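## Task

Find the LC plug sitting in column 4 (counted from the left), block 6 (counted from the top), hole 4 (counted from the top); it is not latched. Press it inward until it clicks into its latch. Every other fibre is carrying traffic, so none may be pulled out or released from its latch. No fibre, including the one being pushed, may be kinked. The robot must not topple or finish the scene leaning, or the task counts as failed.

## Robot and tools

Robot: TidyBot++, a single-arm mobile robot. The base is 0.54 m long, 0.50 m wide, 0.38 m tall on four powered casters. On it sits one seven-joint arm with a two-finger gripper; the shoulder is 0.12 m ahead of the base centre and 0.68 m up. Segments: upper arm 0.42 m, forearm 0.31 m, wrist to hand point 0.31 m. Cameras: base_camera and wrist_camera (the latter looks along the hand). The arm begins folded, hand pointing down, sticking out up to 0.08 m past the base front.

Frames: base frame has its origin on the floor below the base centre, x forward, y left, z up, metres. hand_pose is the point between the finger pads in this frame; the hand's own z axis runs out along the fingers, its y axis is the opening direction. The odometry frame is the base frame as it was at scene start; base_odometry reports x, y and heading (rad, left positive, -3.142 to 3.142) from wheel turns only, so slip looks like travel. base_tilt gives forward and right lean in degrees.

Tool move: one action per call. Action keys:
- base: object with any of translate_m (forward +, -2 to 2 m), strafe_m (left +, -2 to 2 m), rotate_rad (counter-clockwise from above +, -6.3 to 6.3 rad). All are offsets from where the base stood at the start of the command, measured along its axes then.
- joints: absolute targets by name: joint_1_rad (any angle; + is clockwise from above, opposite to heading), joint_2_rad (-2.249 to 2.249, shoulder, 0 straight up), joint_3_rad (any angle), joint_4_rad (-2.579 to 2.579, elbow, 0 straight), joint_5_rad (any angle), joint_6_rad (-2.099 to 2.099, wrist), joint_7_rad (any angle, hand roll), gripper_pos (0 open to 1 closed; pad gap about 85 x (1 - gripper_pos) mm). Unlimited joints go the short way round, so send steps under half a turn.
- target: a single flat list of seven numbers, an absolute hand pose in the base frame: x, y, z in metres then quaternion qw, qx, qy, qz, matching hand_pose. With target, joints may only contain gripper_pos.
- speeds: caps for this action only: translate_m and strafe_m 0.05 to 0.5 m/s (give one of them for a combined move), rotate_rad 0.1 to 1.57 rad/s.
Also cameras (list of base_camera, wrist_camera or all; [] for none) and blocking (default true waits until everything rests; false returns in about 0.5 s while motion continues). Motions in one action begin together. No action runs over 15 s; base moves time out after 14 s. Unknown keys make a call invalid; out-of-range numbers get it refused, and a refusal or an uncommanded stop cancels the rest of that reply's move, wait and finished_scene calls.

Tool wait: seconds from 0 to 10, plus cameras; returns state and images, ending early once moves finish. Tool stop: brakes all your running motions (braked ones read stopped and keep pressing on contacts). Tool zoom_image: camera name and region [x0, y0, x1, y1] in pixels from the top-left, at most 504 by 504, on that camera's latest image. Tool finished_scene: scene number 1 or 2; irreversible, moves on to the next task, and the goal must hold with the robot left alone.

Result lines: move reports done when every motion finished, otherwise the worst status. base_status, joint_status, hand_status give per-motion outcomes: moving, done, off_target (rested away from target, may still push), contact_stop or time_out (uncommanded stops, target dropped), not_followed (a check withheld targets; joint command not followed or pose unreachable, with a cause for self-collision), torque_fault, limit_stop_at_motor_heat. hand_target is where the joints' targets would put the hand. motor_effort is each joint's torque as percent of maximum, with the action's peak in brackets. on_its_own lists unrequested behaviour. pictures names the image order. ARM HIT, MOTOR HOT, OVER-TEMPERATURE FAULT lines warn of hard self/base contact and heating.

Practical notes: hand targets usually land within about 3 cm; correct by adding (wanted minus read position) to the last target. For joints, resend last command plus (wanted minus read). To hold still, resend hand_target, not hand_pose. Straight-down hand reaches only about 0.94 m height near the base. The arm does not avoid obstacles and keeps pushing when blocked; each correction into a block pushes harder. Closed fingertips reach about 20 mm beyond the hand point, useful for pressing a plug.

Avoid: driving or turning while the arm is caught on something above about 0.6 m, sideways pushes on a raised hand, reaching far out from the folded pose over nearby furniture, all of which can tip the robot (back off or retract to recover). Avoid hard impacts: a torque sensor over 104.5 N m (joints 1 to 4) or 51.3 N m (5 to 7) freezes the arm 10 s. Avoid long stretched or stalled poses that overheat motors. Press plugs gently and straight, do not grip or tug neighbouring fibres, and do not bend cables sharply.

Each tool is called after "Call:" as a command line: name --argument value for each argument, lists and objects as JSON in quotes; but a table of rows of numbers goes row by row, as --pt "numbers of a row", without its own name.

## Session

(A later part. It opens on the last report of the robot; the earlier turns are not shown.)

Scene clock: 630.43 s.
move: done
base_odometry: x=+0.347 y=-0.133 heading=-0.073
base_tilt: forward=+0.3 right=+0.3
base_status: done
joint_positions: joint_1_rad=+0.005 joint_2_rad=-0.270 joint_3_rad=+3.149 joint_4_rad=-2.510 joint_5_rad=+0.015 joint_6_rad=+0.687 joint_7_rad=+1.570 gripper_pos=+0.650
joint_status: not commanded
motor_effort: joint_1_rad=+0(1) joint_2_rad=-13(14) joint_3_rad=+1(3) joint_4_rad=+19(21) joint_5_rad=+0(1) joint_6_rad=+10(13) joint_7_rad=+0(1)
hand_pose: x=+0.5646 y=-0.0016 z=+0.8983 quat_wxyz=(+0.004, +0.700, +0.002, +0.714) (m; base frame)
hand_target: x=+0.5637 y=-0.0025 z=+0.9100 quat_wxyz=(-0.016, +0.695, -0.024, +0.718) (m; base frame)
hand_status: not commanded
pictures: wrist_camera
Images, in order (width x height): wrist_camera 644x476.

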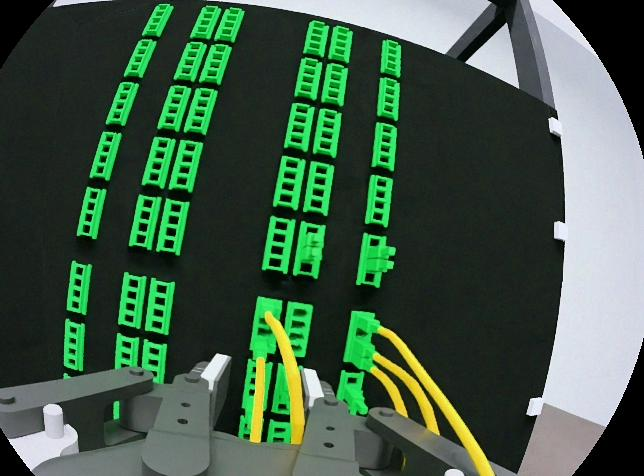

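Call:
move --base '{"translate_m": 0.003, "strafe_m": 0.040, "rotate_rad": -0.07}' --speeds '{"strafe_m": 0.058, "rotate_rad": 0.1}' --cameras '["wrist_camera"]'

Call:
zoom_image --camera "wrist_camera" --region '[200, 270, 500, 476]'

Scene clock: 633.97 s.
move: done
base_odometry: x=+0.353 y=-0.093 heading=-0.143
base_tilt: forward=+0.3 right=+0.2
base_status: done
joint_positions: joint_1_rad=+0.005 joint_2_rad=-0.268 joint_3_rad=+3.149 joint_4_rad=-2.509 joint_5_rad=+0.015 joint_6_rad=+0.687 joint_7_rad=+1.570 gripper_pos=+0.650
joint_status: not commanded
motor_effort: joint_1_rad=+1(2) joint_2_rad=-17(17) joint_3_rad=+1(3) joint_4_rad=+19(20) joint_5_rad=-1(1) joint_6_rad=+13(13) joint_7_rad=+0(2)
hand_pose: x=+0.5653 y=-0.0016 z=+0.8977 quat_wxyz=(+0.004, +0.701, +0.002, +0.713) (m; base frame)
hand_target: x=+0.5637 y=-0.0025 z=+0.9100 quat_wxyz=(-0.016, +0.695, -0.024, +0.718) (m; base frame)
hand_status: not commanded
pictures: wrist_camera
Images, in order (width x height): wrist_camera 644x476.

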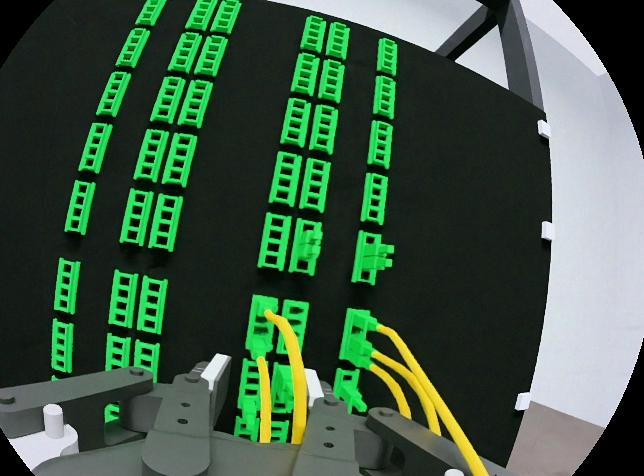

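Scaled by 1.680.

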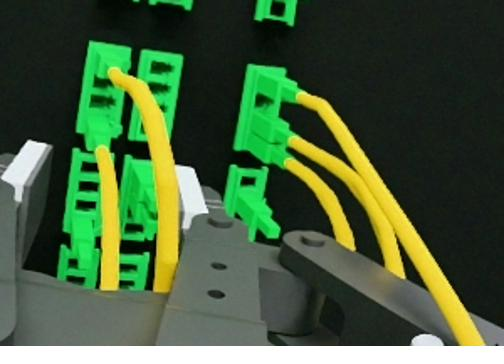

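Call:
move --base '{"translate_m": 0.006, "strafe_m": 0.001}' --speeds '{"translate_m": 0.05}' --cameras '["wrist_camera"]'

Call:
zoom_image --camera "wrist_camera" --region '[200, 270, 500, 476]'

Scene clock: 661.47 s.
move: done
base_odometry: x=+0.359 y=-0.093 heading=-0.143
base_tilt: forward=+0.4 right=+0.3
base_status: done
joint_positions: joint_1_rad=+0.006 joint_2_rad=-0.275 joint_3_rad=+3.149 joint_4_rad=-2.507 joint_5_rad=+0.015 joint_6_rad=+0.687 joint_7_rad=+1.570 gripper_pos=+0.650
joint_status: not commanded
motor_effort: joint_1_rad=-2(2) joint_2_rad=-11(17) joint_3_rad=-1(1) joint_4_rad=+18(20) joint_5_rad=+1(1) joint_6_rad=+10(14) joint_7_rad=+0(1)
hand_pose: x=+0.5641 y=-0.0016 z=+0.9017 quat_wxyz=(+0.004, +0.698, +0.002, +0.716) (m; base frame)
hand_target: x=+0.5637 y=-0.0025 z=+0.9100 quat_wxyz=(-0.016, +0.695, -0.024, +0.718) (m; base frame)
hand_status: not commanded
pictures: wrist_camera
Images, in order (width x height): wrist_camera 644x476.

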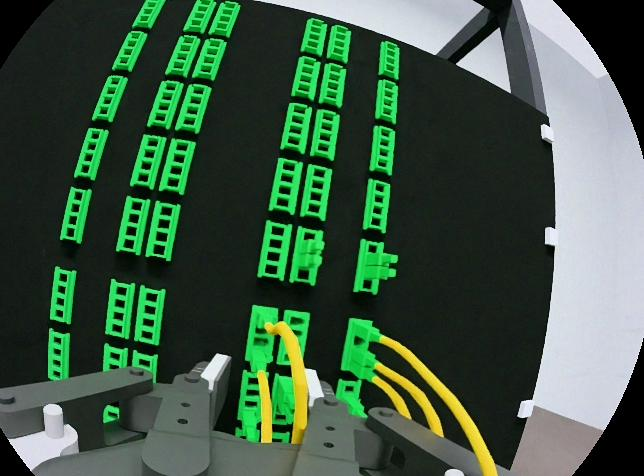

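Scaled by 1.680.

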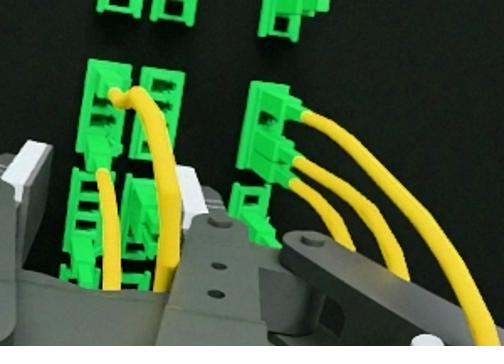

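Call:
zoom_image --camera "wrist_camera" --region '[220, 290, 370, 440]'

Scaled by 3.360.

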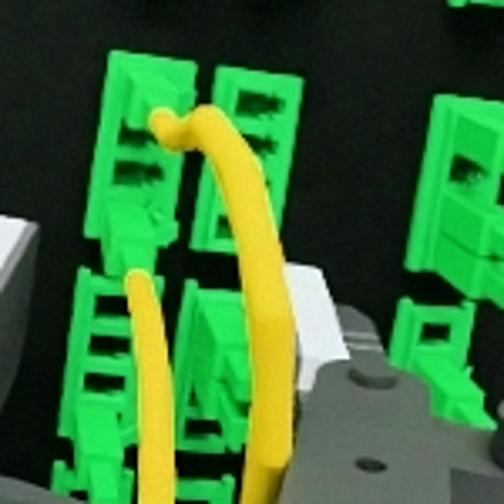

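Call:
move --joints '{"joint_1_rad": 0, "joint_2_rad": -0.266, "joint_3_rad": 3.1416, "joint_4_rad": -2.518, "joint_5_rad": -0.02, "joint_6_rad": 0.713, "joint_7_rad": 1.53, "gripper_pos": 0.65}' --cameras '["wrist_camera"]'

Call:
zoom_image --camera "wrist_camera" --region '[200, 270, 500, 476]'

Scene clock: 706.97 s.
move: done
base_odometry: x=+0.359 y=-0.093 heading=-0.143
base_tilt: forward=+0.4 right=+0.2
base_status: not commanded
joint_positions: joint_1_rad=+0.006 joint_2_rad=-0.270 joint_3_rad=+3.149 joint_4_rad=-2.515 joint_5_rad=+0.015 joint_6_rad=+0.707 joint_7_rad=+1.570 gripper_pos=+0.650
joint_status: all done
motor_effort: joint_1_rad=-2(3) joint_2_rad=-10(11) joint_3_rad=-1(1) joint_4_rad=+18(19) joint_5_rad=+1(2) joint_6_rad=+10(10) joint_7_rad=+0(1)
hand_pose: x=+0.5634 y=-0.0015 z=+0.9013 quat_wxyz=(+0.004, +0.695, +0.002, +0.719) (m; base frame)
hand_target: x=+0.5637 y=-0.0027 z=+0.8997 quat_wxyz=(-0.016, +0.695, -0.024, +0.718) (m; base frame)
hand_status: not commanded
pictures: wrist_camera
Images, in order (width x height): wrist_camera 644x476.

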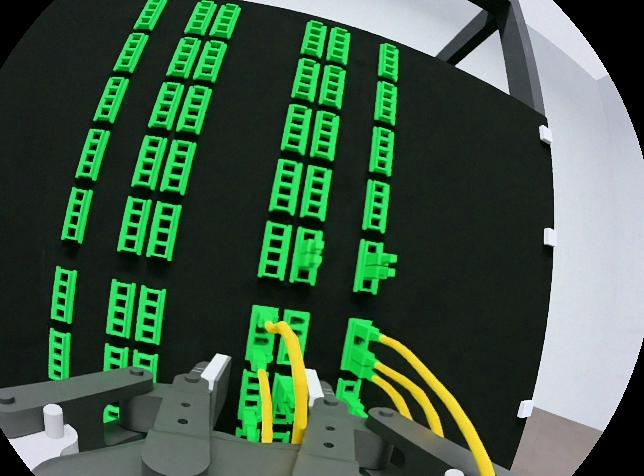

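Scaled by 1.680.

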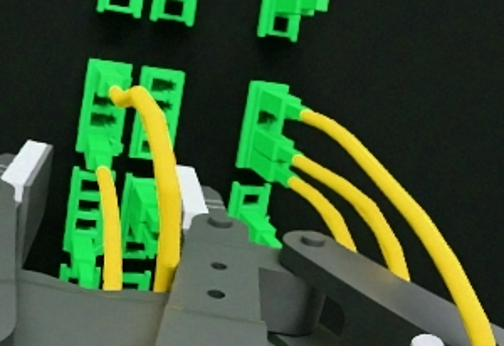

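Call:
move --joints '{"joint_1_rad": 0, "joint_2_rad": -0.242, "joint_3_rad": 3.1416, "joint_4_rad": -2.543, "joint_5_rad": -0.02, "joint_6_rad": 0.762, "joint_7_rad": 1.53}' --base '{"translate_m": -0.005}' --speeds '{"translate_m": 0.05}' --cameras '["wrist_camera"]'

Call:
zoom_image --camera "wrist_camera" --region '[200, 270, 500, 476]'

Scene clock: 710.80 s.
move: done
base_odometry: x=+0.354 y=-0.092 heading=-0.143
base_tilt: forward=+0.4 right=+0.2
base_status: done
joint_positions: joint_1_rad=+0.005 joint_2_rad=-0.251 joint_3_rad=+3.148 joint_4_rad=-2.538 joint_5_rad=+0.015 joint_6_rad=+0.737 joint_7_rad=+1.570 gripper_pos=+0.650
joint_status: all done
motor_effort: joint_1_rad=-1(2) joint_2_rad=-10(14) joint_3_rad=+1(1) joint_4_rad=+17(18) joint_5_rad=+0(1) joint_6_rad=+9(12) joint_7_rad=+0(1)
hand_pose: x=+0.5629 y=-0.0012 z=+0.8892 quat_wxyz=(+0.004, +0.700, +0.002, +0.714) (m; base frame)
hand_target: x=+0.5635 y=-0.0029 z=+0.8905 quat_wxyz=(-0.015, +0.695, -0.024, +0.718) (m; base frame)
hand_status: not commanded
pictures: wrist_camera
Images, in order (width x height): wrist_camera 644x476.

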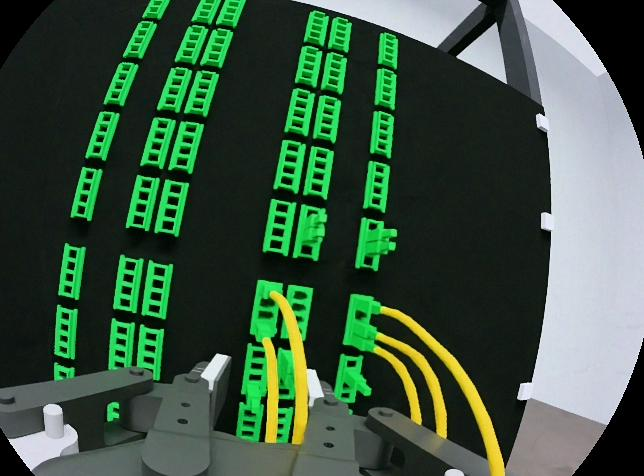

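Scaled by 1.680.

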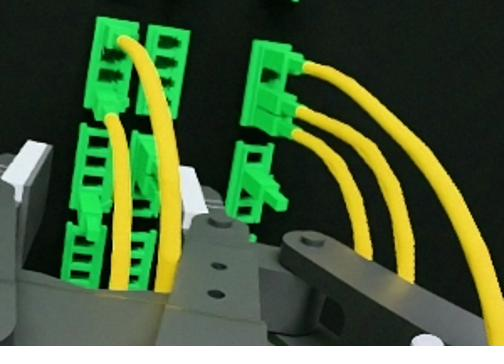

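Call:
move --base '{"translate_m": -0.008}' --speeds '{"translate_m": 0.05}' --cameras '[]'

Call:
move --joints '{"joint_1_rad": 0, "joint_2_rad": -0.195, "joint_3_rad": 3.1416, "joint_4_rad": -2.54, "joint_5_rad": -0.02, "joint_6_rad": 0.806, "joint_7_rad": 1.53}' --cameras '["wrist_camera"]'

Call:
zoom_image --camera "wrist_camera" --region '[200, 270, 500, 476]'

Scene clock: 721.77 s.
move: done
base_odometry: x=+0.346 y=-0.091 heading=-0.143
base_tilt: forward=+0.4 right=+0.2
base_status: done
joint_positions: joint_1_rad=+0.005 joint_2_rad=-0.239 joint_3_rad=+3.148 joint_4_rad=-2.538 joint_5_rad=+0.015 joint_6_rad=+0.737 joint_7_rad=+1.570 gripper_pos=+0.650
joint_status: not commanded
motor_effort: joint_1_rad=+0(1) joint_2_rad=-11(17) joint_3_rad=+1(2) joint_4_rad=+17(17) joint_5_rad=+0(1) joint_6_rad=+10(12) joint_7_rad=-1(1)
hand_pose: x=+0.5653 y=-0.0010 z=+0.8839 quat_wxyz=(+0.004, +0.704, +0.003, +0.710) (m; base frame)
hand_target: x=+0.5635 y=-0.0029 z=+0.8905 quat_wxyz=(-0.015, +0.695, -0.024, +0.718) (m; base frame)
hand_status: not commanded
pictures: none
No camera images: "cameras" was empty.

Scene clock: 722.50 s.
move: done
base_odometry: x=+0.346 y=-0.091 heading=-0.143
base_tilt: forward=+0.3 right=+0.3
base_status: not commanded
joint_positions: joint_1_rad=+0.005 joint_2_rad=-0.209 joint_3_rad=+3.148 joint_4_rad=-2.538 joint_5_rad=+0.015 joint_6_rad=+0.770 joint_7_rad=+1.570 gripper_pos=+0.650
joint_status: all done
motor_effort: joint_1_rad=+0(2) joint_2_rad=-11(12) joint_3_rad=+1(2) joint_4_rad=+17(17) joint_5_rad=+0(1) joint_6_rad=+10(11) joint_7_rad=+0(2)
hand_pose: x=+0.5711 y=-0.0009 z=+0.8810 quat_wxyz=(+0.004, +0.703, +0.003, +0.711) (m; base frame)
hand_target: x=+0.5733 y=-0.0031 z=+0.8847 quat_wxyz=(-0.015, +0.695, -0.024, +0.718) (m; base frame)
hand_status: not commanded
pictures: wrist_camera
Images, in order (width x height): wrist_camera 644x476.

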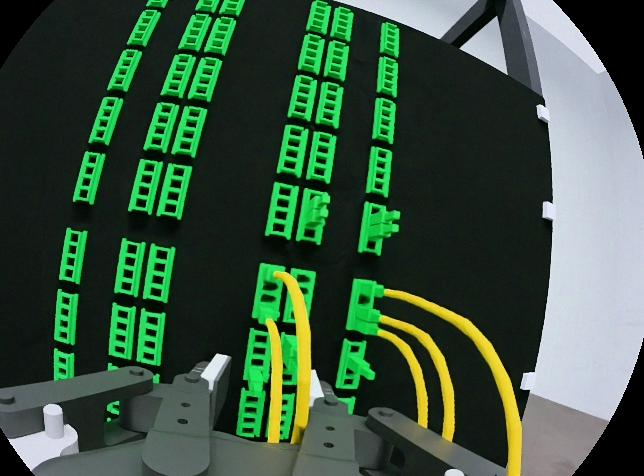

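Scaled by 1.680.

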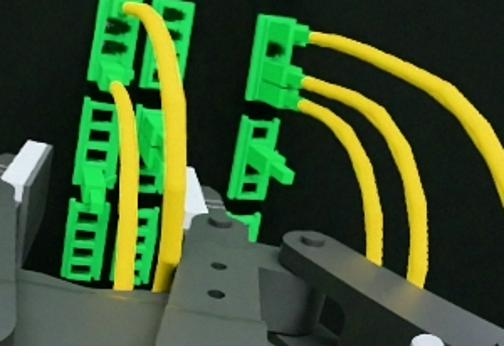

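Call:
move --joints '{"joint_1_rad": 0, "joint_2_rad": -0.168, "joint_3_rad": 3.1416, "joint_4_rad": -2.556, "joint_5_rad": -0.02, "joint_6_rad": 0.845, "joint_7_rad": 1.53}' --base '{"translate_m": -0.01}' --speeds '{"translate_m": 0.05}' --cameras '["wrist_camera"]'

Call:
zoom_image --camera "wrist_camera" --region '[200, 230, 560, 476]'

Scene clock: 728.97 s.
move: done
base_odometry: x=+0.336 y=-0.089 heading=-0.143
base_tilt: forward=+0.4 right=+0.3
base_status: done
joint_positions: joint_1_rad=+0.005 joint_2_rad=-0.186 joint_3_rad=+3.148 joint_4_rad=-2.551 joint_5_rad=+0.015 joint_6_rad=+0.809 joint_7_rad=+1.570 gripper_pos=+0.650
joint_status: all done
motor_effort: joint_1_rad=+0(1) joint_2_rad=-12(13) joint_3_rad=+1(2) joint_4_rad=+16(17) joint_5_rad=+0(1) joint_6_rad=+9(10) joint_7_rad=+0(1)
hand_pose: x=+0.5729 y=-0.0008 z=+0.8758 quat_wxyz=(+0.003, +0.702, +0.003, +0.712) (m; base frame)
hand_target: x=+0.5749 y=-0.0033 z=+0.8760 quat_wxyz=(-0.014, +0.697, -0.024, +0.717) (m; base frame)
hand_status: not commanded
pictures: wrist_camera
Images, in order (width x height): wrist_camera 644x476.

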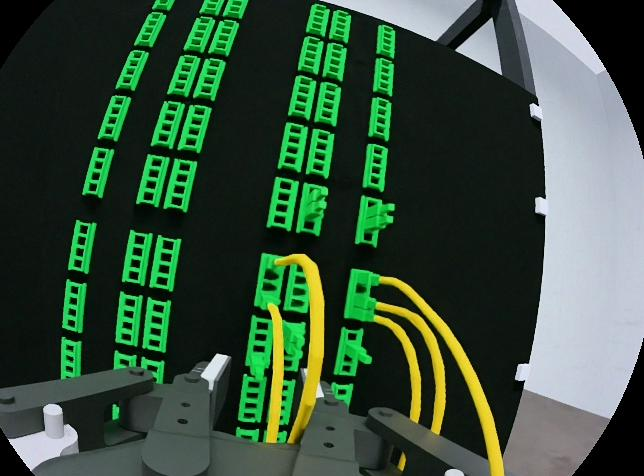

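Scaled by 1.400.

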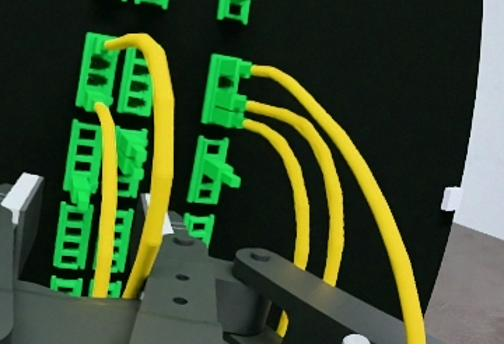

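Call:
move --joints '{"joint_1_rad": 0, "joint_2_rad": -0.115, "joint_3_rad": 3.1416, "joint_4_rad": -2.56, "joint_5_rad": -0.02, "joint_6_rad": 0.902, "joint_7_rad": 1.53}' --base '{"translate_m": -0.02}' --speeds '{"translate_m": 0.1}' --cameras '["wrist_camera"]'

Call:
zoom_image --camera "wrist_camera" --region '[200, 230, 560, 476]'

Scene clock: 739.57 s.
move: done
base_odometry: x=+0.317 y=-0.086 heading=-0.143
base_tilt: forward=+0.4 right=+0.2
base_status: done
joint_positions: joint_1_rad=+0.005 joint_2_rad=-0.124 joint_3_rad=+3.148 joint_4_rad=-2.554 joint_5_rad=+0.015 joint_6_rad=+0.858 joint_7_rad=+1.570 gripper_pos=+0.650
joint_status: all done
motor_effort: joint_1_rad=+0(1) joint_2_rad=-14(18) joint_3_rad=+1(2) joint_4_rad=+15(16) joint_5_rad=+0(1) joint_6_rad=+9(12) joint_7_rad=+0(1)
hand_pose: x=+0.5836 y=-0.0006 z=+0.8607 quat_wxyz=(+0.003, +0.708, +0.003, +0.707) (m; base frame)
hand_target: x=+0.5836 y=-0.0035 z=+0.8673 quat_wxyz=(-0.014, +0.697, -0.024, +0.717) (m; base frame)
hand_status: not commanded
pictures: wrist_camera
Images, in order (width x height): wrist_camera 644x476.

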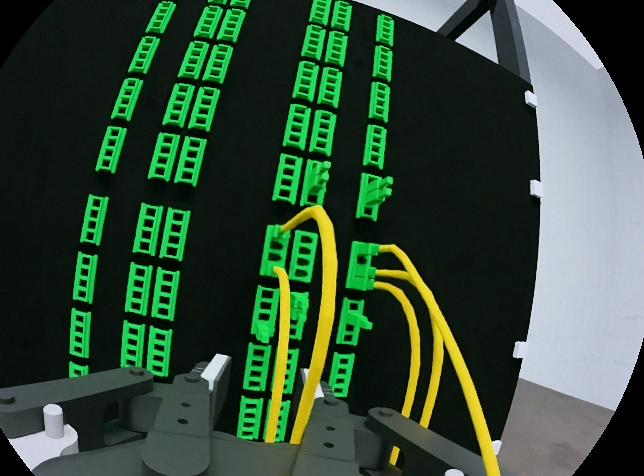

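Scaled by 1.400.

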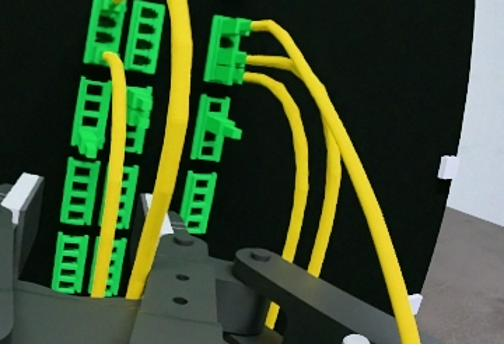

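Call:
zoom_image --camera "wrist_camera" --region '[380, 340, 530, 476]'

Scaled by 3.360.

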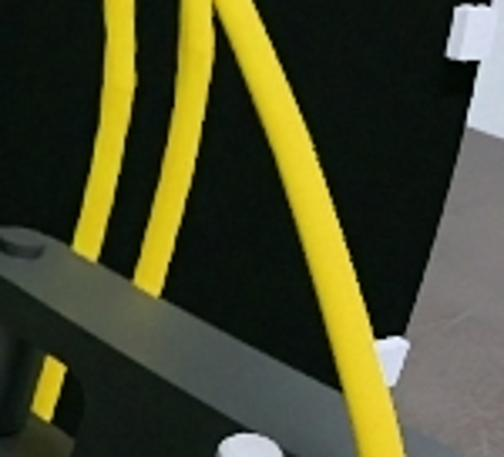

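Call:
move --base '{"strafe_m": 0.018}' --speeds '{"strafe_m": 0.05}' --joints '{"gripper_pos": 0.52}' --cameras '["wrist_camera"]'

Call:
zoom_image --camera "wrist_camera" --region '[380, 340, 530, 476]'

Scene clock: 748.73 s.
move: done
base_odometry: x=+0.319 y=-0.068 heading=-0.143
base_tilt: forward=+0.4 right=+0.3
base_status: done
joint_positions: joint_1_rad=+0.005 joint_2_rad=-0.112 joint_3_rad=+3.148 joint_4_rad=-2.553 joint_5_rad=+0.015 joint_6_rad=+0.860 joint_7_rad=+1.570 gripper_pos=+0.520
joint_status: all done
motor_effort: joint_1_rad=-1(2) joint_2_rad=-16(19) joint_3_rad=+0(2) joint_4_rad=+14(16) joint_5_rad=+0(1) joint_6_rad=+10(11) joint_7_rad=+0(1)
hand_pose: x=+0.5861 y=-0.0007 z=+0.8563 quat_wxyz=(+0.003, +0.711, +0.003, +0.703) (m; base frame)
hand_target: x=+0.5836 y=-0.0035 z=+0.8673 quat_wxyz=(-0.014, +0.697, -0.024, +0.717) (m; base frame)
hand_status: not commanded
pictures: wrist_camera
Images, in order (width x height): wrist_camera 644x476.

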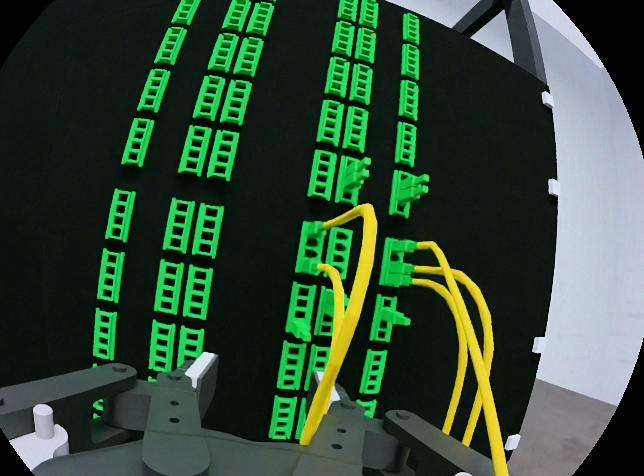

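Scaled by 3.360.

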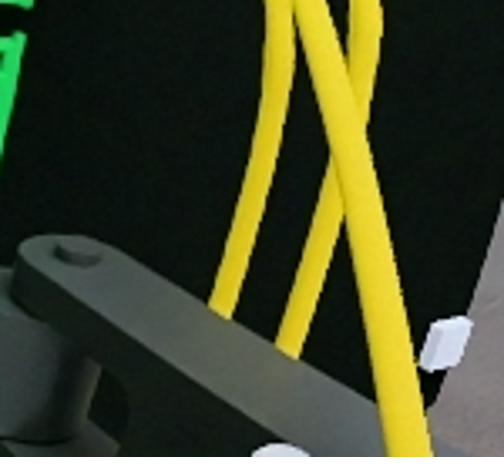

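Call:
zoom_image --camera "wrist_camera" --region '[290, 190, 530, 476]'

Scaled by 1.762.

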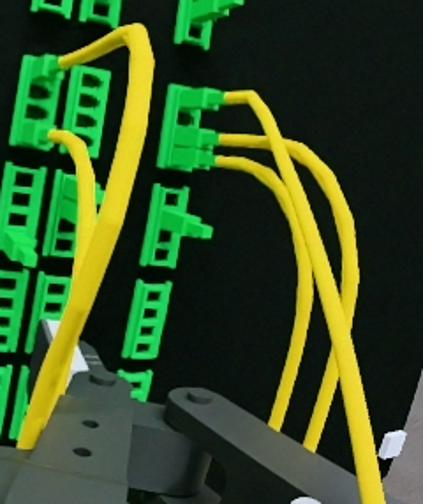

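Call:
move --base '{"translate_m": 0.013, "strafe_m": 0.002}' --speeds '{"translate_m": 0.05}' --cameras '["wrist_camera"]'

Call:
zoom_image --camera "wrist_camera" --region '[290, 190, 540, 476]'

Scene clock: 790.13 s.
move: done
base_odometry: x=+0.332 y=-0.068 heading=-0.143
base_tilt: forward=+0.3 right=+0.3
base_status: done
joint_positions: joint_1_rad=+0.005 joint_2_rad=-0.111 joint_3_rad=+3.148 joint_4_rad=-2.554 joint_5_rad=+0.015 joint_6_rad=+0.862 joint_7_rad=+1.570 gripper_pos=+0.520
joint_status: not commanded
motor_effort: joint_1_rad=+0(1) joint_2_rad=-14(16) joint_3_rad=+1(1) joint_4_rad=+16(16) joint_5_rad=+0(0) joint_6_rad=+9(10) joint_7_rad=+0(1)
hand_pose: x=+0.5858 y=-0.0007 z=+0.8562 quat_wxyz=(+0.003, +0.711, +0.003, +0.704) (m; base frame)
hand_target: x=+0.5836 y=-0.0035 z=+0.8673 quat_wxyz=(-0.014, +0.697, -0.024, +0.717) (m; base frame)
hand_status: not commanded
pictures: wrist_camera
Images, in order (width x height): wrist_camera 644x476.

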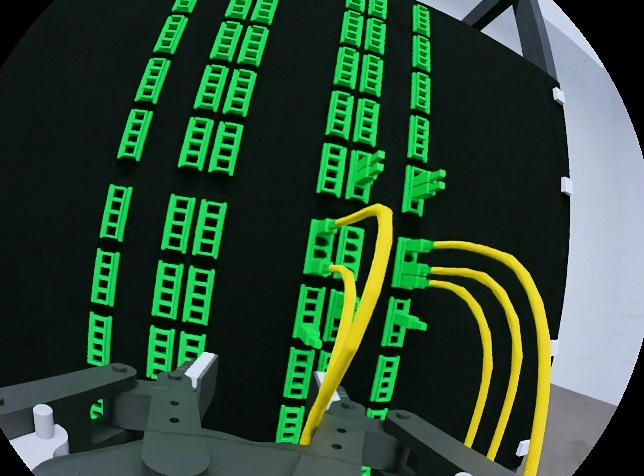

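Scaled by 1.762.

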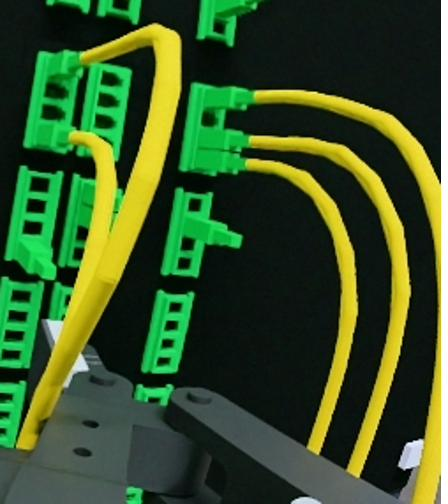

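Call:
move --base '{"translate_m": -0.03, "strafe_m": 0.0}' --speeds '{"translate_m": 0.08}' --cameras '["wrist_camera"]'

Call:
zoom_image --camera "wrist_camera" --region '[290, 190, 560, 476]'

Scene clock: 797.87 s.
move: done
base_odometry: x=+0.303 y=-0.064 heading=-0.143
base_tilt: forward=+0.4 right=+0.3
base_status: done
joint_positions: joint_1_rad=+0.005 joint_2_rad=-0.074 joint_3_rad=+3.148 joint_4_rad=-2.522 joint_5_rad=+0.015 joint_6_rad=+0.863 joint_7_rad=+1.570 gripper_pos=+0.520
joint_status: not commanded
motor_effort: joint_1_rad=-1(1) joint_2_rad=-24(27) joint_3_rad=+0(1) joint_4_rad=+8(16) joint_5_rad=-1(1) joint_6_rad=+11(13) joint_7_rad=+0(1)
hand_pose: x=+0.6000 y=-0.0008 z=+0.8552 quat_wxyz=(+0.003, +0.712, +0.003, +0.702) (m; base frame)
hand_target: x=+0.5836 y=-0.0035 z=+0.8673 quat_wxyz=(-0.014, +0.697, -0.024, +0.717) (m; base frame)
hand_status: not commanded
pictures: wrist_camera
Images, in order (width x height): wrist_camera 644x476.

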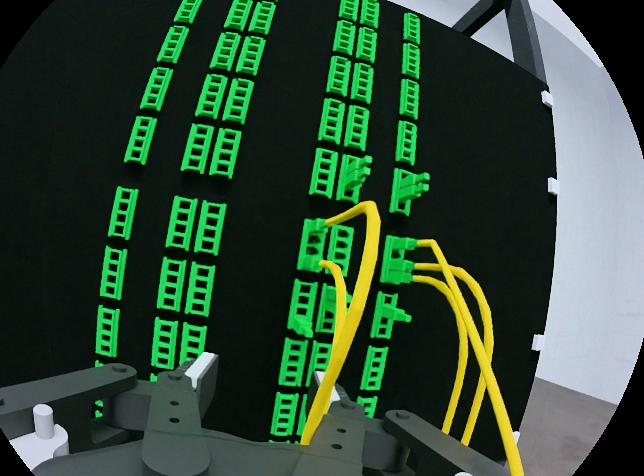

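Scaled by 1.762.

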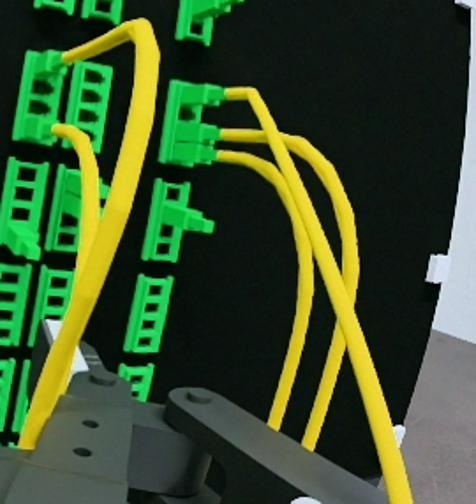

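Call:
zoom_image --camera "wrist_camera" --region '[430, 376, 530, 476]'

Scaled by 5.040.

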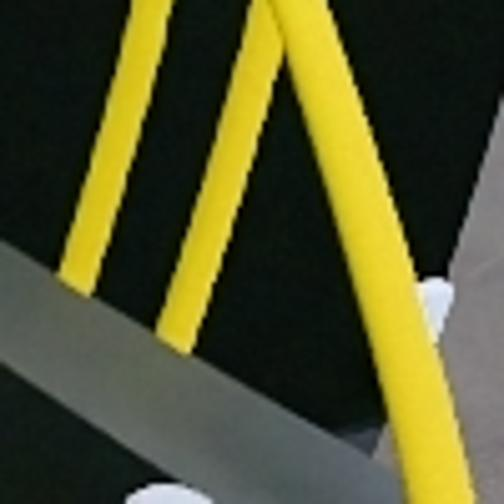

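Call:
move --base '{"translate_m": 0.024, "strafe_m": 0.0}' --speeds '{"translate_m": 0.1}' --cameras '["wrist_camera"]'

Call:
zoom_image --camera "wrist_camera" --region '[404, 236, 644, 476]'

Scene clock: 907.97 s.
move: done
base_odometry: x=+0.326 y=-0.067 heading=-0.143
base_tilt: forward=+0.3 right=+0.3
base_status: done
joint_positions: joint_1_rad=+0.005 joint_2_rad=-0.103 joint_3_rad=+3.148 joint_4_rad=-2.557 joint_5_rad=+0.015 joint_6_rad=+0.869 joint_7_rad=+1.570 gripper_pos=+0.520
joint_status: not commanded
motor_effort: joint_1_rad=+0(1) joint_2_rad=-14(24) joint_3_rad=+1(2) joint_4_rad=+15(16) joint_5_rad=+0(1) joint_6_rad=+10(12) joint_7_rad=+0(1)
hand_pose: x=+0.5865 y=-0.0006 z=+0.8528 quat_wxyz=(+0.003, +0.712, +0.003, +0.702) (m; base frame)
hand_target: x=+0.5836 y=-0.0035 z=+0.8673 quat_wxyz=(-0.014, +0.697, -0.024, +0.717) (m; base frame)
hand_status: not commanded
pictures: wrist_camera
Images, in order (width x height): wrist_camera 644x476.

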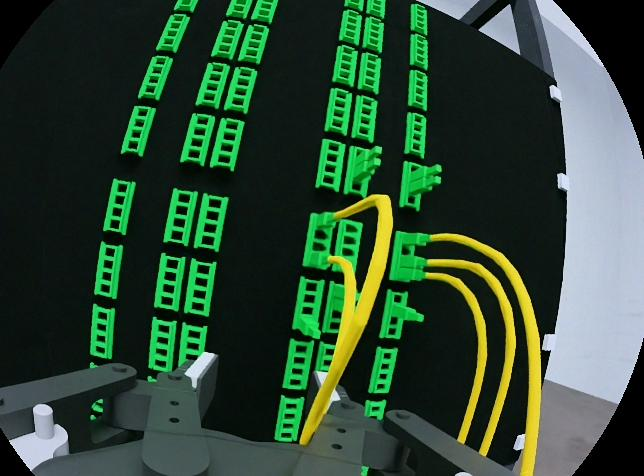

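Scaled by 2.100.

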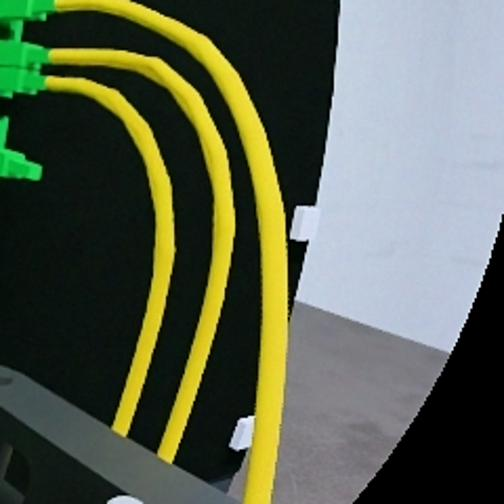

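Call:
move --base '{"translate_m": -0.012, "strafe_m": 0.0}' --speeds '{"translate_m": 0.3}' --joints '{"joint_1_rad": 0, "joint_2_rad": -0.045, "joint_3_rad": 3.1416, "joint_4_rad": -2.565, "joint_5_rad": -0.02, "joint_6_rad": 0.99, "joint_7_rad": 1.53}' --cameras '["wrist_camera"]'

Scene clock: 917.77 s.
move: done
base_odometry: x=+0.314 y=-0.065 heading=-0.143
base_tilt: forward=+0.4 right=+0.2
base_status: done
joint_positions: joint_1_rad=+0.005 joint_2_rad=-0.056 joint_3_rad=+3.148 joint_4_rad=-2.558 joint_5_rad=+0.015 joint_6_rad=+0.949 joint_7_rad=+1.570 gripper_pos=+0.520
joint_status: all done
motor_effort: joint_1_rad=+0(2) joint_2_rad=-15(17) joint_3_rad=+1(2) joint_4_rad=+15(16) joint_5_rad=+0(1) joint_6_rad=+9(10) joint_7_rad=+0(1)
hand_pose: x=+0.5943 y=-0.0005 z=+0.8550 quat_wxyz=(+0.003, +0.701, +0.003, +0.713) (m; base frame)
hand_target: x=+0.5941 y=-0.0038 z=+0.8592 quat_wxyz=(-0.013, +0.692, -0.024, +0.721) (m; base frame)
hand_status: not commanded
pictures: wrist_camera
Images, in order (width x height): wrist_camera 644x476.

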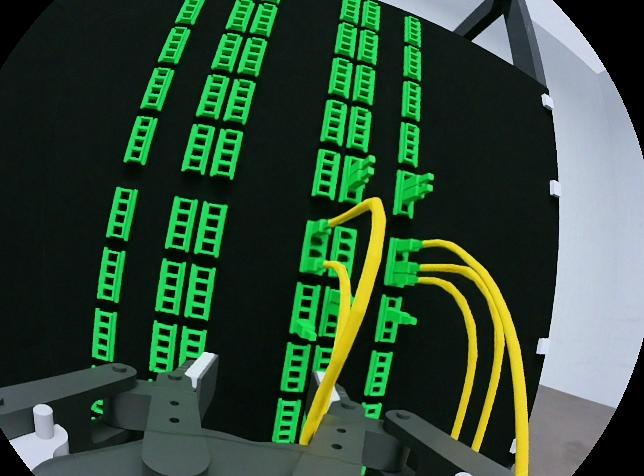

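Call:
move --base '{"translate_m": -0.008, "strafe_m": 0.0}' --speeds '{"translate_m": 0.3}' --joints '{"joint_1_rad": 0, "joint_2_rad": 0.03, "joint_3_rad": 3.1416, "joint_4_rad": -2.565, "joint_5_rad": -0.02, "joint_6_rad": 1.05, "joint_7_rad": 1.53}' --cameras '["wrist_camera"]'

Scene clock: 921.43 s.
move: done
base_odometry: x=+0.306 y=-0.064 heading=-0.143
base_tilt: forward=+0.3 right=+0.2
base_status: done
joint_positions: joint_1_rad=+0.005 joint_2_rad=+0.018 joint_3_rad=+3.148 joint_4_rad=-2.558 joint_5_rad=+0.015 joint_6_rad=+1.009 joint_7_rad=+1.570 gripper_pos=+0.520
joint_status: all done
motor_effort: joint_1_rad=+0(2) joint_2_rad=-17(18) joint_3_rad=+1(1) joint_4_rad=+14(15) joint_5_rad=+0(1) joint_6_rad=+9(10) joint_7_rad=-1(2)
hand_pose: x=+0.6063 y=-0.0004 z=+0.8381 quat_wxyz=(+0.002, +0.706, +0.003, +0.708) (m; base frame)
hand_target: x=+0.6062 y=-0.0040 z=+0.8418 quat_wxyz=(-0.012, +0.698, -0.024, +0.716) (m; base frame)
hand_status: not commanded
pictures: wrist_camera
Images, in order (width x height): wrist_camera 644x476.

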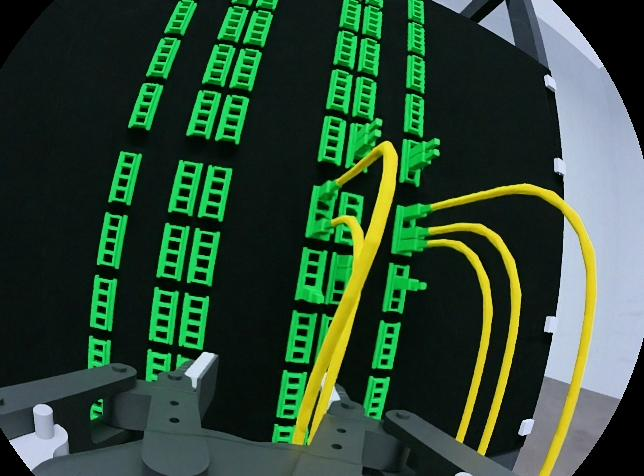

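Call:
zoom_image --camera "wrist_camera" --region '[404, 236, 644, 476]'

Scaled by 2.100.

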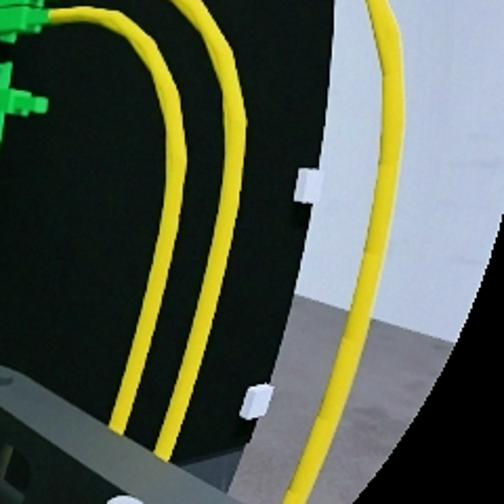

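Call:
move --base '{"translate_m": 0.002, "strafe_m": 0.014}' --speeds '{"strafe_m": 0.1}' --cameras '["wrist_camera"]'

Call:
zoom_image --camera "wrist_camera" --region '[404, 236, 644, 476]'

Scene clock: 927.80 s.
move: done
base_odometry: x=+0.310 y=-0.050 heading=-0.143
base_tilt: forward=+0.4 right=+0.2
base_status: done
joint_positions: joint_1_rad=+0.003 joint_2_rad=+0.019 joint_3_rad=+3.147 joint_4_rad=-2.558 joint_5_rad=+0.015 joint_6_rad=+1.010 joint_7_rad=+1.570 gripper_pos=+0.520
joint_status: not commanded
motor_effort: joint_1_rad=+0(3) joint_2_rad=-17(18) joint_3_rad=+1(2) joint_4_rad=+13(14) joint_5_rad=+0(1) joint_6_rad=+9(10) joint_7_rad=-1(1)
hand_pose: x=+0.6064 y=+0.0012 z=+0.8381 quat_wxyz=(+0.001, +0.706, +0.004, +0.708) (m; base frame)
hand_target: x=+0.6062 y=-0.0040 z=+0.8418 quat_wxyz=(-0.012, +0.698, -0.024, +0.716) (m; base frame)
hand_status: not commanded
pictures: wrist_camera
Images, in order (width x height): wrist_camera 644x476.

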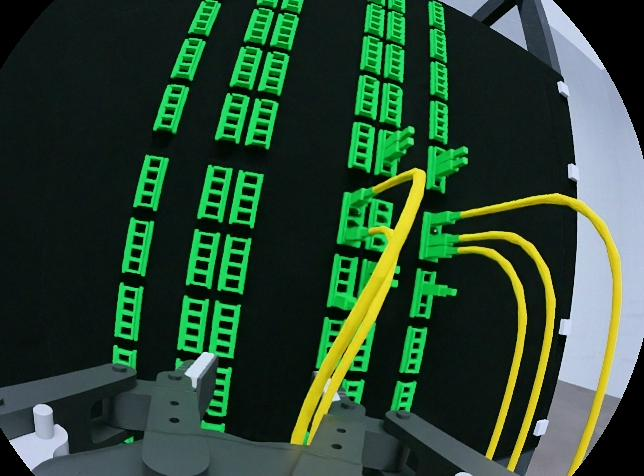

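Scaled by 2.100.

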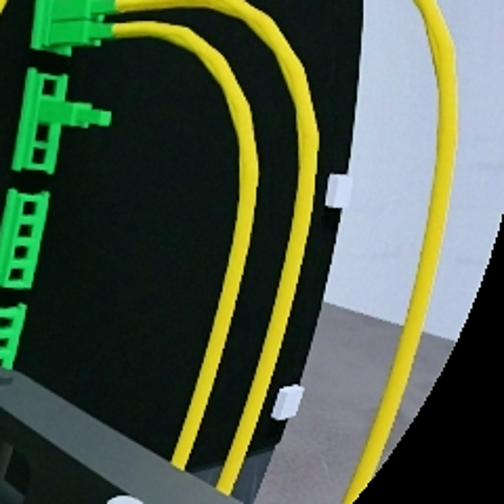

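Call:
move --base '{"translate_m": -0.03, "strafe_m": 0.0}' --speeds '{"translate_m": 0.1}' --cameras '["wrist_camera"]'

Call:
zoom_image --camera "wrist_camera" --region '[404, 236, 644, 476]'

Scene clock: 931.27 s.
move: done
base_odometry: x=+0.280 y=-0.046 heading=-0.143
base_tilt: forward=+0.4 right=+0.3
base_status: done
joint_positions: joint_1_rad=+0.003 joint_2_rad=+0.023 joint_3_rad=+3.147 joint_4_rad=-2.561 joint_5_rad=+0.015 joint_6_rad=+1.011 joint_7_rad=+1.570 gripper_pos=+0.520
joint_status: not commanded
motor_effort: joint_1_rad=+0(1) joint_2_rad=-17(19) joint_3_rad=+1(1) joint_4_rad=+14(15) joint_5_rad=+0(1) joint_6_rad=+9(10) joint_7_rad=-1(1)
hand_pose: x=+0.6065 y=+0.0012 z=+0.8353 quat_wxyz=(+0.001, +0.708, +0.004, +0.707) (m; base frame)
hand_target: x=+0.6062 y=-0.0040 z=+0.8418 quat_wxyz=(-0.012, +0.698, -0.024, +0.716) (m; base frame)
hand_status: not commanded
pictures: wrist_camera
Images, in order (width x height): wrist_camera 644x476.

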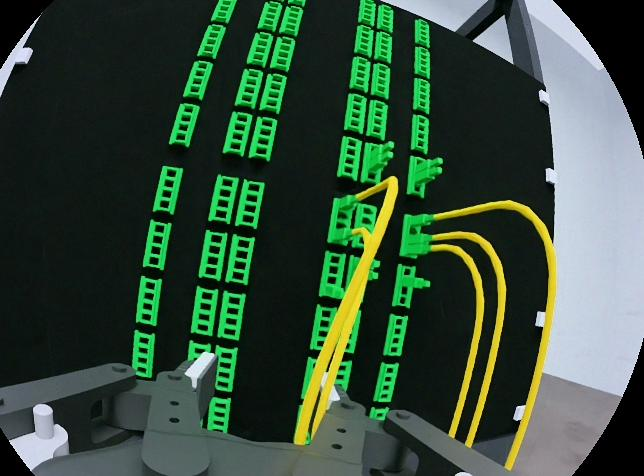

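Scaled by 2.100.

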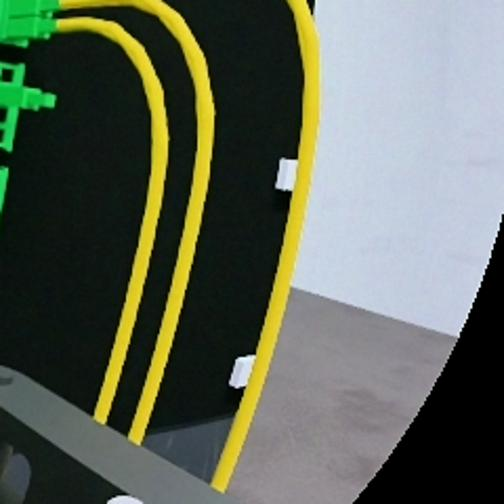

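Call:
move --base '{"translate_m": -0.05, "strafe_m": -0.008}' --speeds '{"translate_m": 0.15}' --joints '{"gripper_pos": 0.35}' --cameras '["wrist_camera"]'

Scene clock: 936.03 s.
move: done
base_odometry: x=+0.230 y=-0.046 heading=-0.143
base_tilt: forward=+0.3 right=+0.3
base_status: done
joint_positions: joint_1_rad=+0.003 joint_2_rad=+0.027 joint_3_rad=+3.147 joint_4_rad=-2.566 joint_5_rad=+0.015 joint_6_rad=+1.012 joint_7_rad=+1.570 gripper_pos=+0.350
joint_status: all done
motor_effort: joint_1_rad=+0(2) joint_2_rad=-17(21) joint_3_rad=+1(1) joint_4_rad=+13(15) joint_5_rad=+0(1) joint_6_rad=+9(10) joint_7_rad=-1(1)
hand_pose: x=+0.6057 y=+0.0012 z=+0.8308 quat_wxyz=(+0.001, +0.711, +0.004, +0.703) (m; base frame)
hand_target: x=+0.6062 y=-0.0040 z=+0.8418 quat_wxyz=(-0.012, +0.698, -0.024, +0.716) (m; base frame)
hand_status: not commanded
pictures: wrist_camera
Images, in order (width x height): wrist_camera 644x476.

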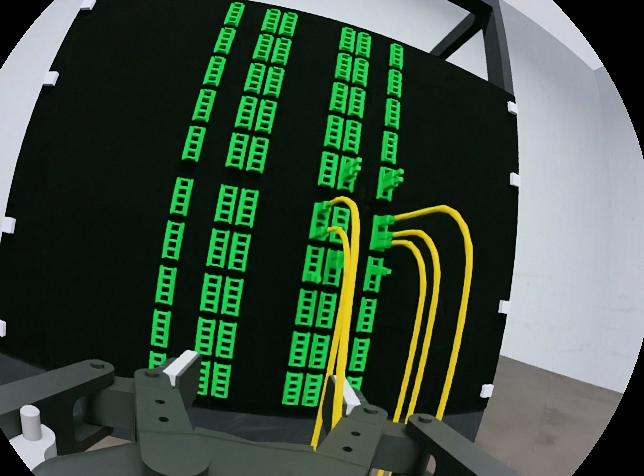

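Call:
move --base '{"translate_m": -0.07, "strafe_m": -0.012}' --speeds '{"translate_m": 0.2}' --cameras '["wrist_camera"]'

Call:
zoom_image --camera "wrist_camera" --region '[240, 160, 500, 420]'

Scene clock: 939.37 s.
move: done
base_odometry: x=+0.158 y=-0.048 heading=-0.143
base_tilt: forward=+0.4 right=+0.3
base_status: done
joint_positions: joint_1_rad=+0.003 joint_2_rad=+0.029 joint_3_rad=+3.147 joint_4_rad=-2.566 joint_5_rad=+0.015 joint_6_rad=+1.012 joint_7_rad=+1.570 gripper_pos=+0.350
joint_status: not commanded
motor_effort: joint_1_rad=+0(1) joint_2_rad=-17(19) joint_3_rad=+1(2) joint_4_rad=+13(15) joint_5_rad=+0(1) joint_6_rad=+9(11) joint_7_rad=-1(1)
hand_pose: x=+0.6059 y=+0.0012 z=+0.8301 quat_wxyz=(+0.001, +0.711, +0.004, +0.703) (m; base frame)
hand_target: x=+0.6062 y=-0.0040 z=+0.8418 quat_wxyz=(-0.012, +0.698, -0.024, +0.716) (m; base frame)
hand_status: not commanded
pictures: wrist_camera
Images, in order (width x height): wrist_camera 644x476.

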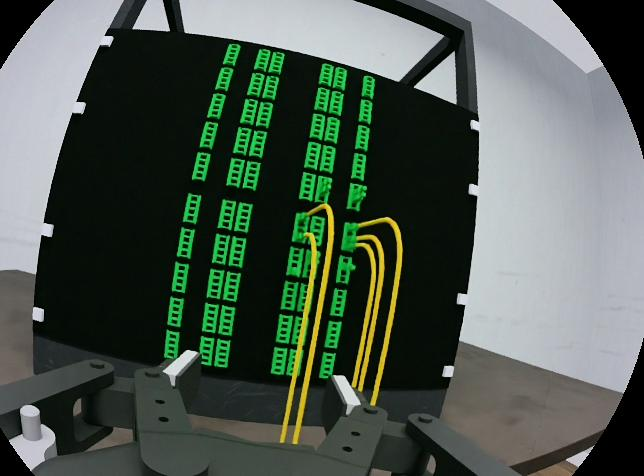

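Scaled by 1.938.

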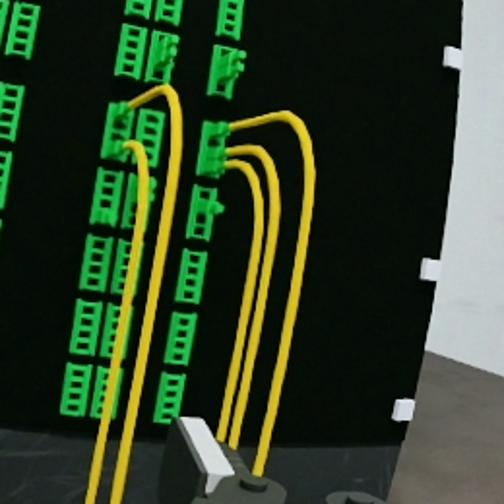

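Call:
move --base '{"translate_m": -0.04, "strafe_m": -0.127, "rotate_rad": 0.129}' --cameras '[]'

Call:
move --joints '{"joint_1_rad": 0, "joint_2_rad": -0.236, "joint_3_rad": 3.1416, "joint_4_rad": -1.852, "joint_5_rad": -0.02, "joint_6_rad": -0.444, "joint_7_rad": 1.53, "gripper_pos": 0.6}'

Scene clock: 980.10 s.
move: done
base_odometry: x=+0.101 y=-0.168 heading=-0.013
base_tilt: forward=+0.3 right=+0.2
base_status: done
joint_positions: joint_1_rad=+0.002 joint_2_rad=+0.029 joint_3_rad=+3.144 joint_4_rad=-2.566 joint_5_rad=+0.015 joint_6_rad=+1.013 joint_7_rad=+1.570 gripper_pos=+0.350
joint_status: not commanded
motor_effort: joint_1_rad=+0(2) joint_2_rad=-17(18) joint_3_rad=+1(3) joint_4_rad=+13(14) joint_5_rad=+0(2) joint_6_rad=+9(10) joint_7_rad=+1(1)
hand_pose: x=+0.6058 y=+0.0031 z=+0.8303 quat_wxyz=(+0.000, +0.711, +0.005, +0.703) (m; base frame)
hand_target: x=+0.6062 y=-0.0040 z=+0.8418 quat_wxyz=(-0.012, +0.698, -0.024, +0.716) (m; base frame)
hand_status: not commanded
pictures: none
No camera images: "cameras" was empty.

Scene clock: 982.60 s.
move: done
base_odometry: x=+0.101 y=-0.168 heading=-0.013
base_tilt: forward=+0.4 right=+0.3
base_status: not commanded
joint_positions: joint_1_rad=+0.002 joint_2_rad=-0.213 joint_3_rad=+3.144 joint_4_rad=-1.866 joint_5_rad=+0.015 joint_6_rad=-0.383 joint_7_rad=+1.570 gripper_pos=+0.600
joint_status: all done
motor_effort: joint_1_rad=+0(2) joint_2_rad=-15(19) joint_3_rad=+1(2) joint_4_rad=+21(21) joint_5_rad=+0(1) joint_6_rad=+9(11) joint_7_rad=+0(1)
hand_pose: x=+0.6216 y=-0.0027 z=+0.9275 quat_wxyz=(+0.007, +0.851, +0.002, +0.525) (m; base frame)
hand_target: x=+0.6094 y=+0.0040 z=+0.9305 quat_wxyz=(-0.019, +0.857, -0.023, +0.515) (m; base frame)
hand_status: not commanded
pictures: base_camera, wrist_camera
Images, in order (width x height): base_camera 644x364, wrist_camera 644x476.

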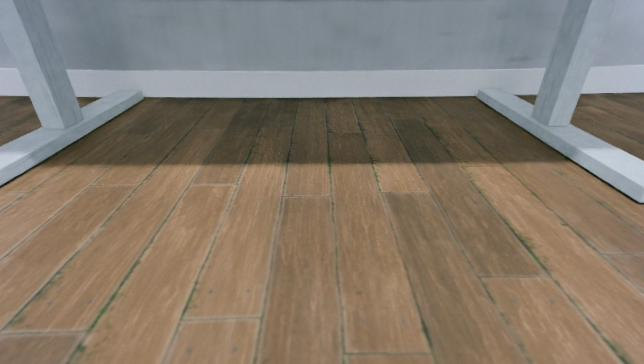

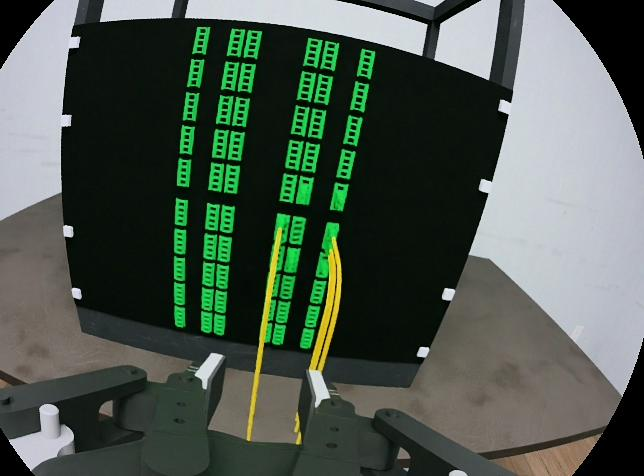

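Call:
move --base '{"translate_m": 0.09}' --speeds '{"translate_m": 0.25}' --cameras '["wrist_camera"]'

Call:
zoom_image --camera "wrist_camera" --region '[180, 180, 400, 440]'

Scene clock: 1001.20 s.
move: done
base_odometry: x=+0.191 y=-0.169 heading=-0.013
base_tilt: forward=+0.4 right=+0.3
base_status: done
joint_positions: joint_1_rad=+0.002 joint_2_rad=-0.219 joint_3_rad=+3.144 joint_4_rad=-1.865 joint_5_rad=+0.015 joint_6_rad=-0.388 joint_7_rad=+1.570 gripper_pos=+0.600
joint_status: not commanded
motor_effort: joint_1_rad=+0(1) joint_2_rad=-14(20) joint_3_rad=+1(2) joint_4_rad=+20(22) joint_5_rad=+0(1) joint_6_rad=+8(9) joint_7_rad=+0(1)
hand_pose: x=+0.6197 y=-0.0027 z=+0.9295 quat_wxyz=(+0.007, +0.851, +0.002, +0.526) (m; base frame)
hand_target: x=+0.6094 y=+0.0040 z=+0.9305 quat_wxyz=(-0.019, +0.857, -0.023, +0.515) (m; base frame)
hand_status: not commanded
pictures: wrist_camera
Images, in order (width x height): wrist_camera 644x476.

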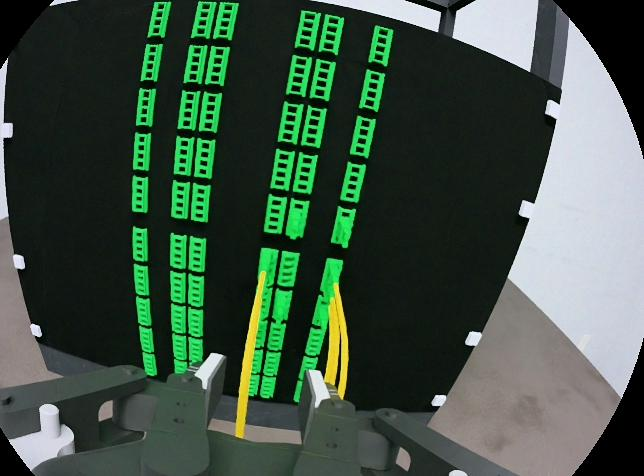

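Scaled by 1.938.

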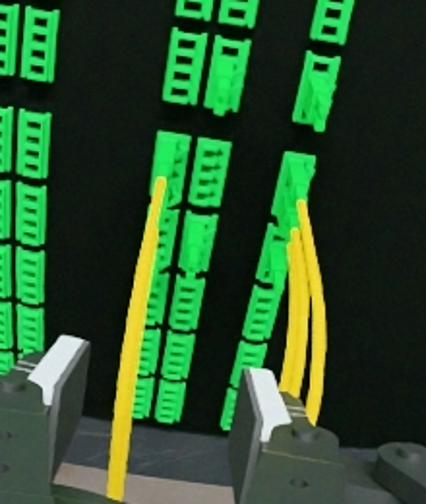

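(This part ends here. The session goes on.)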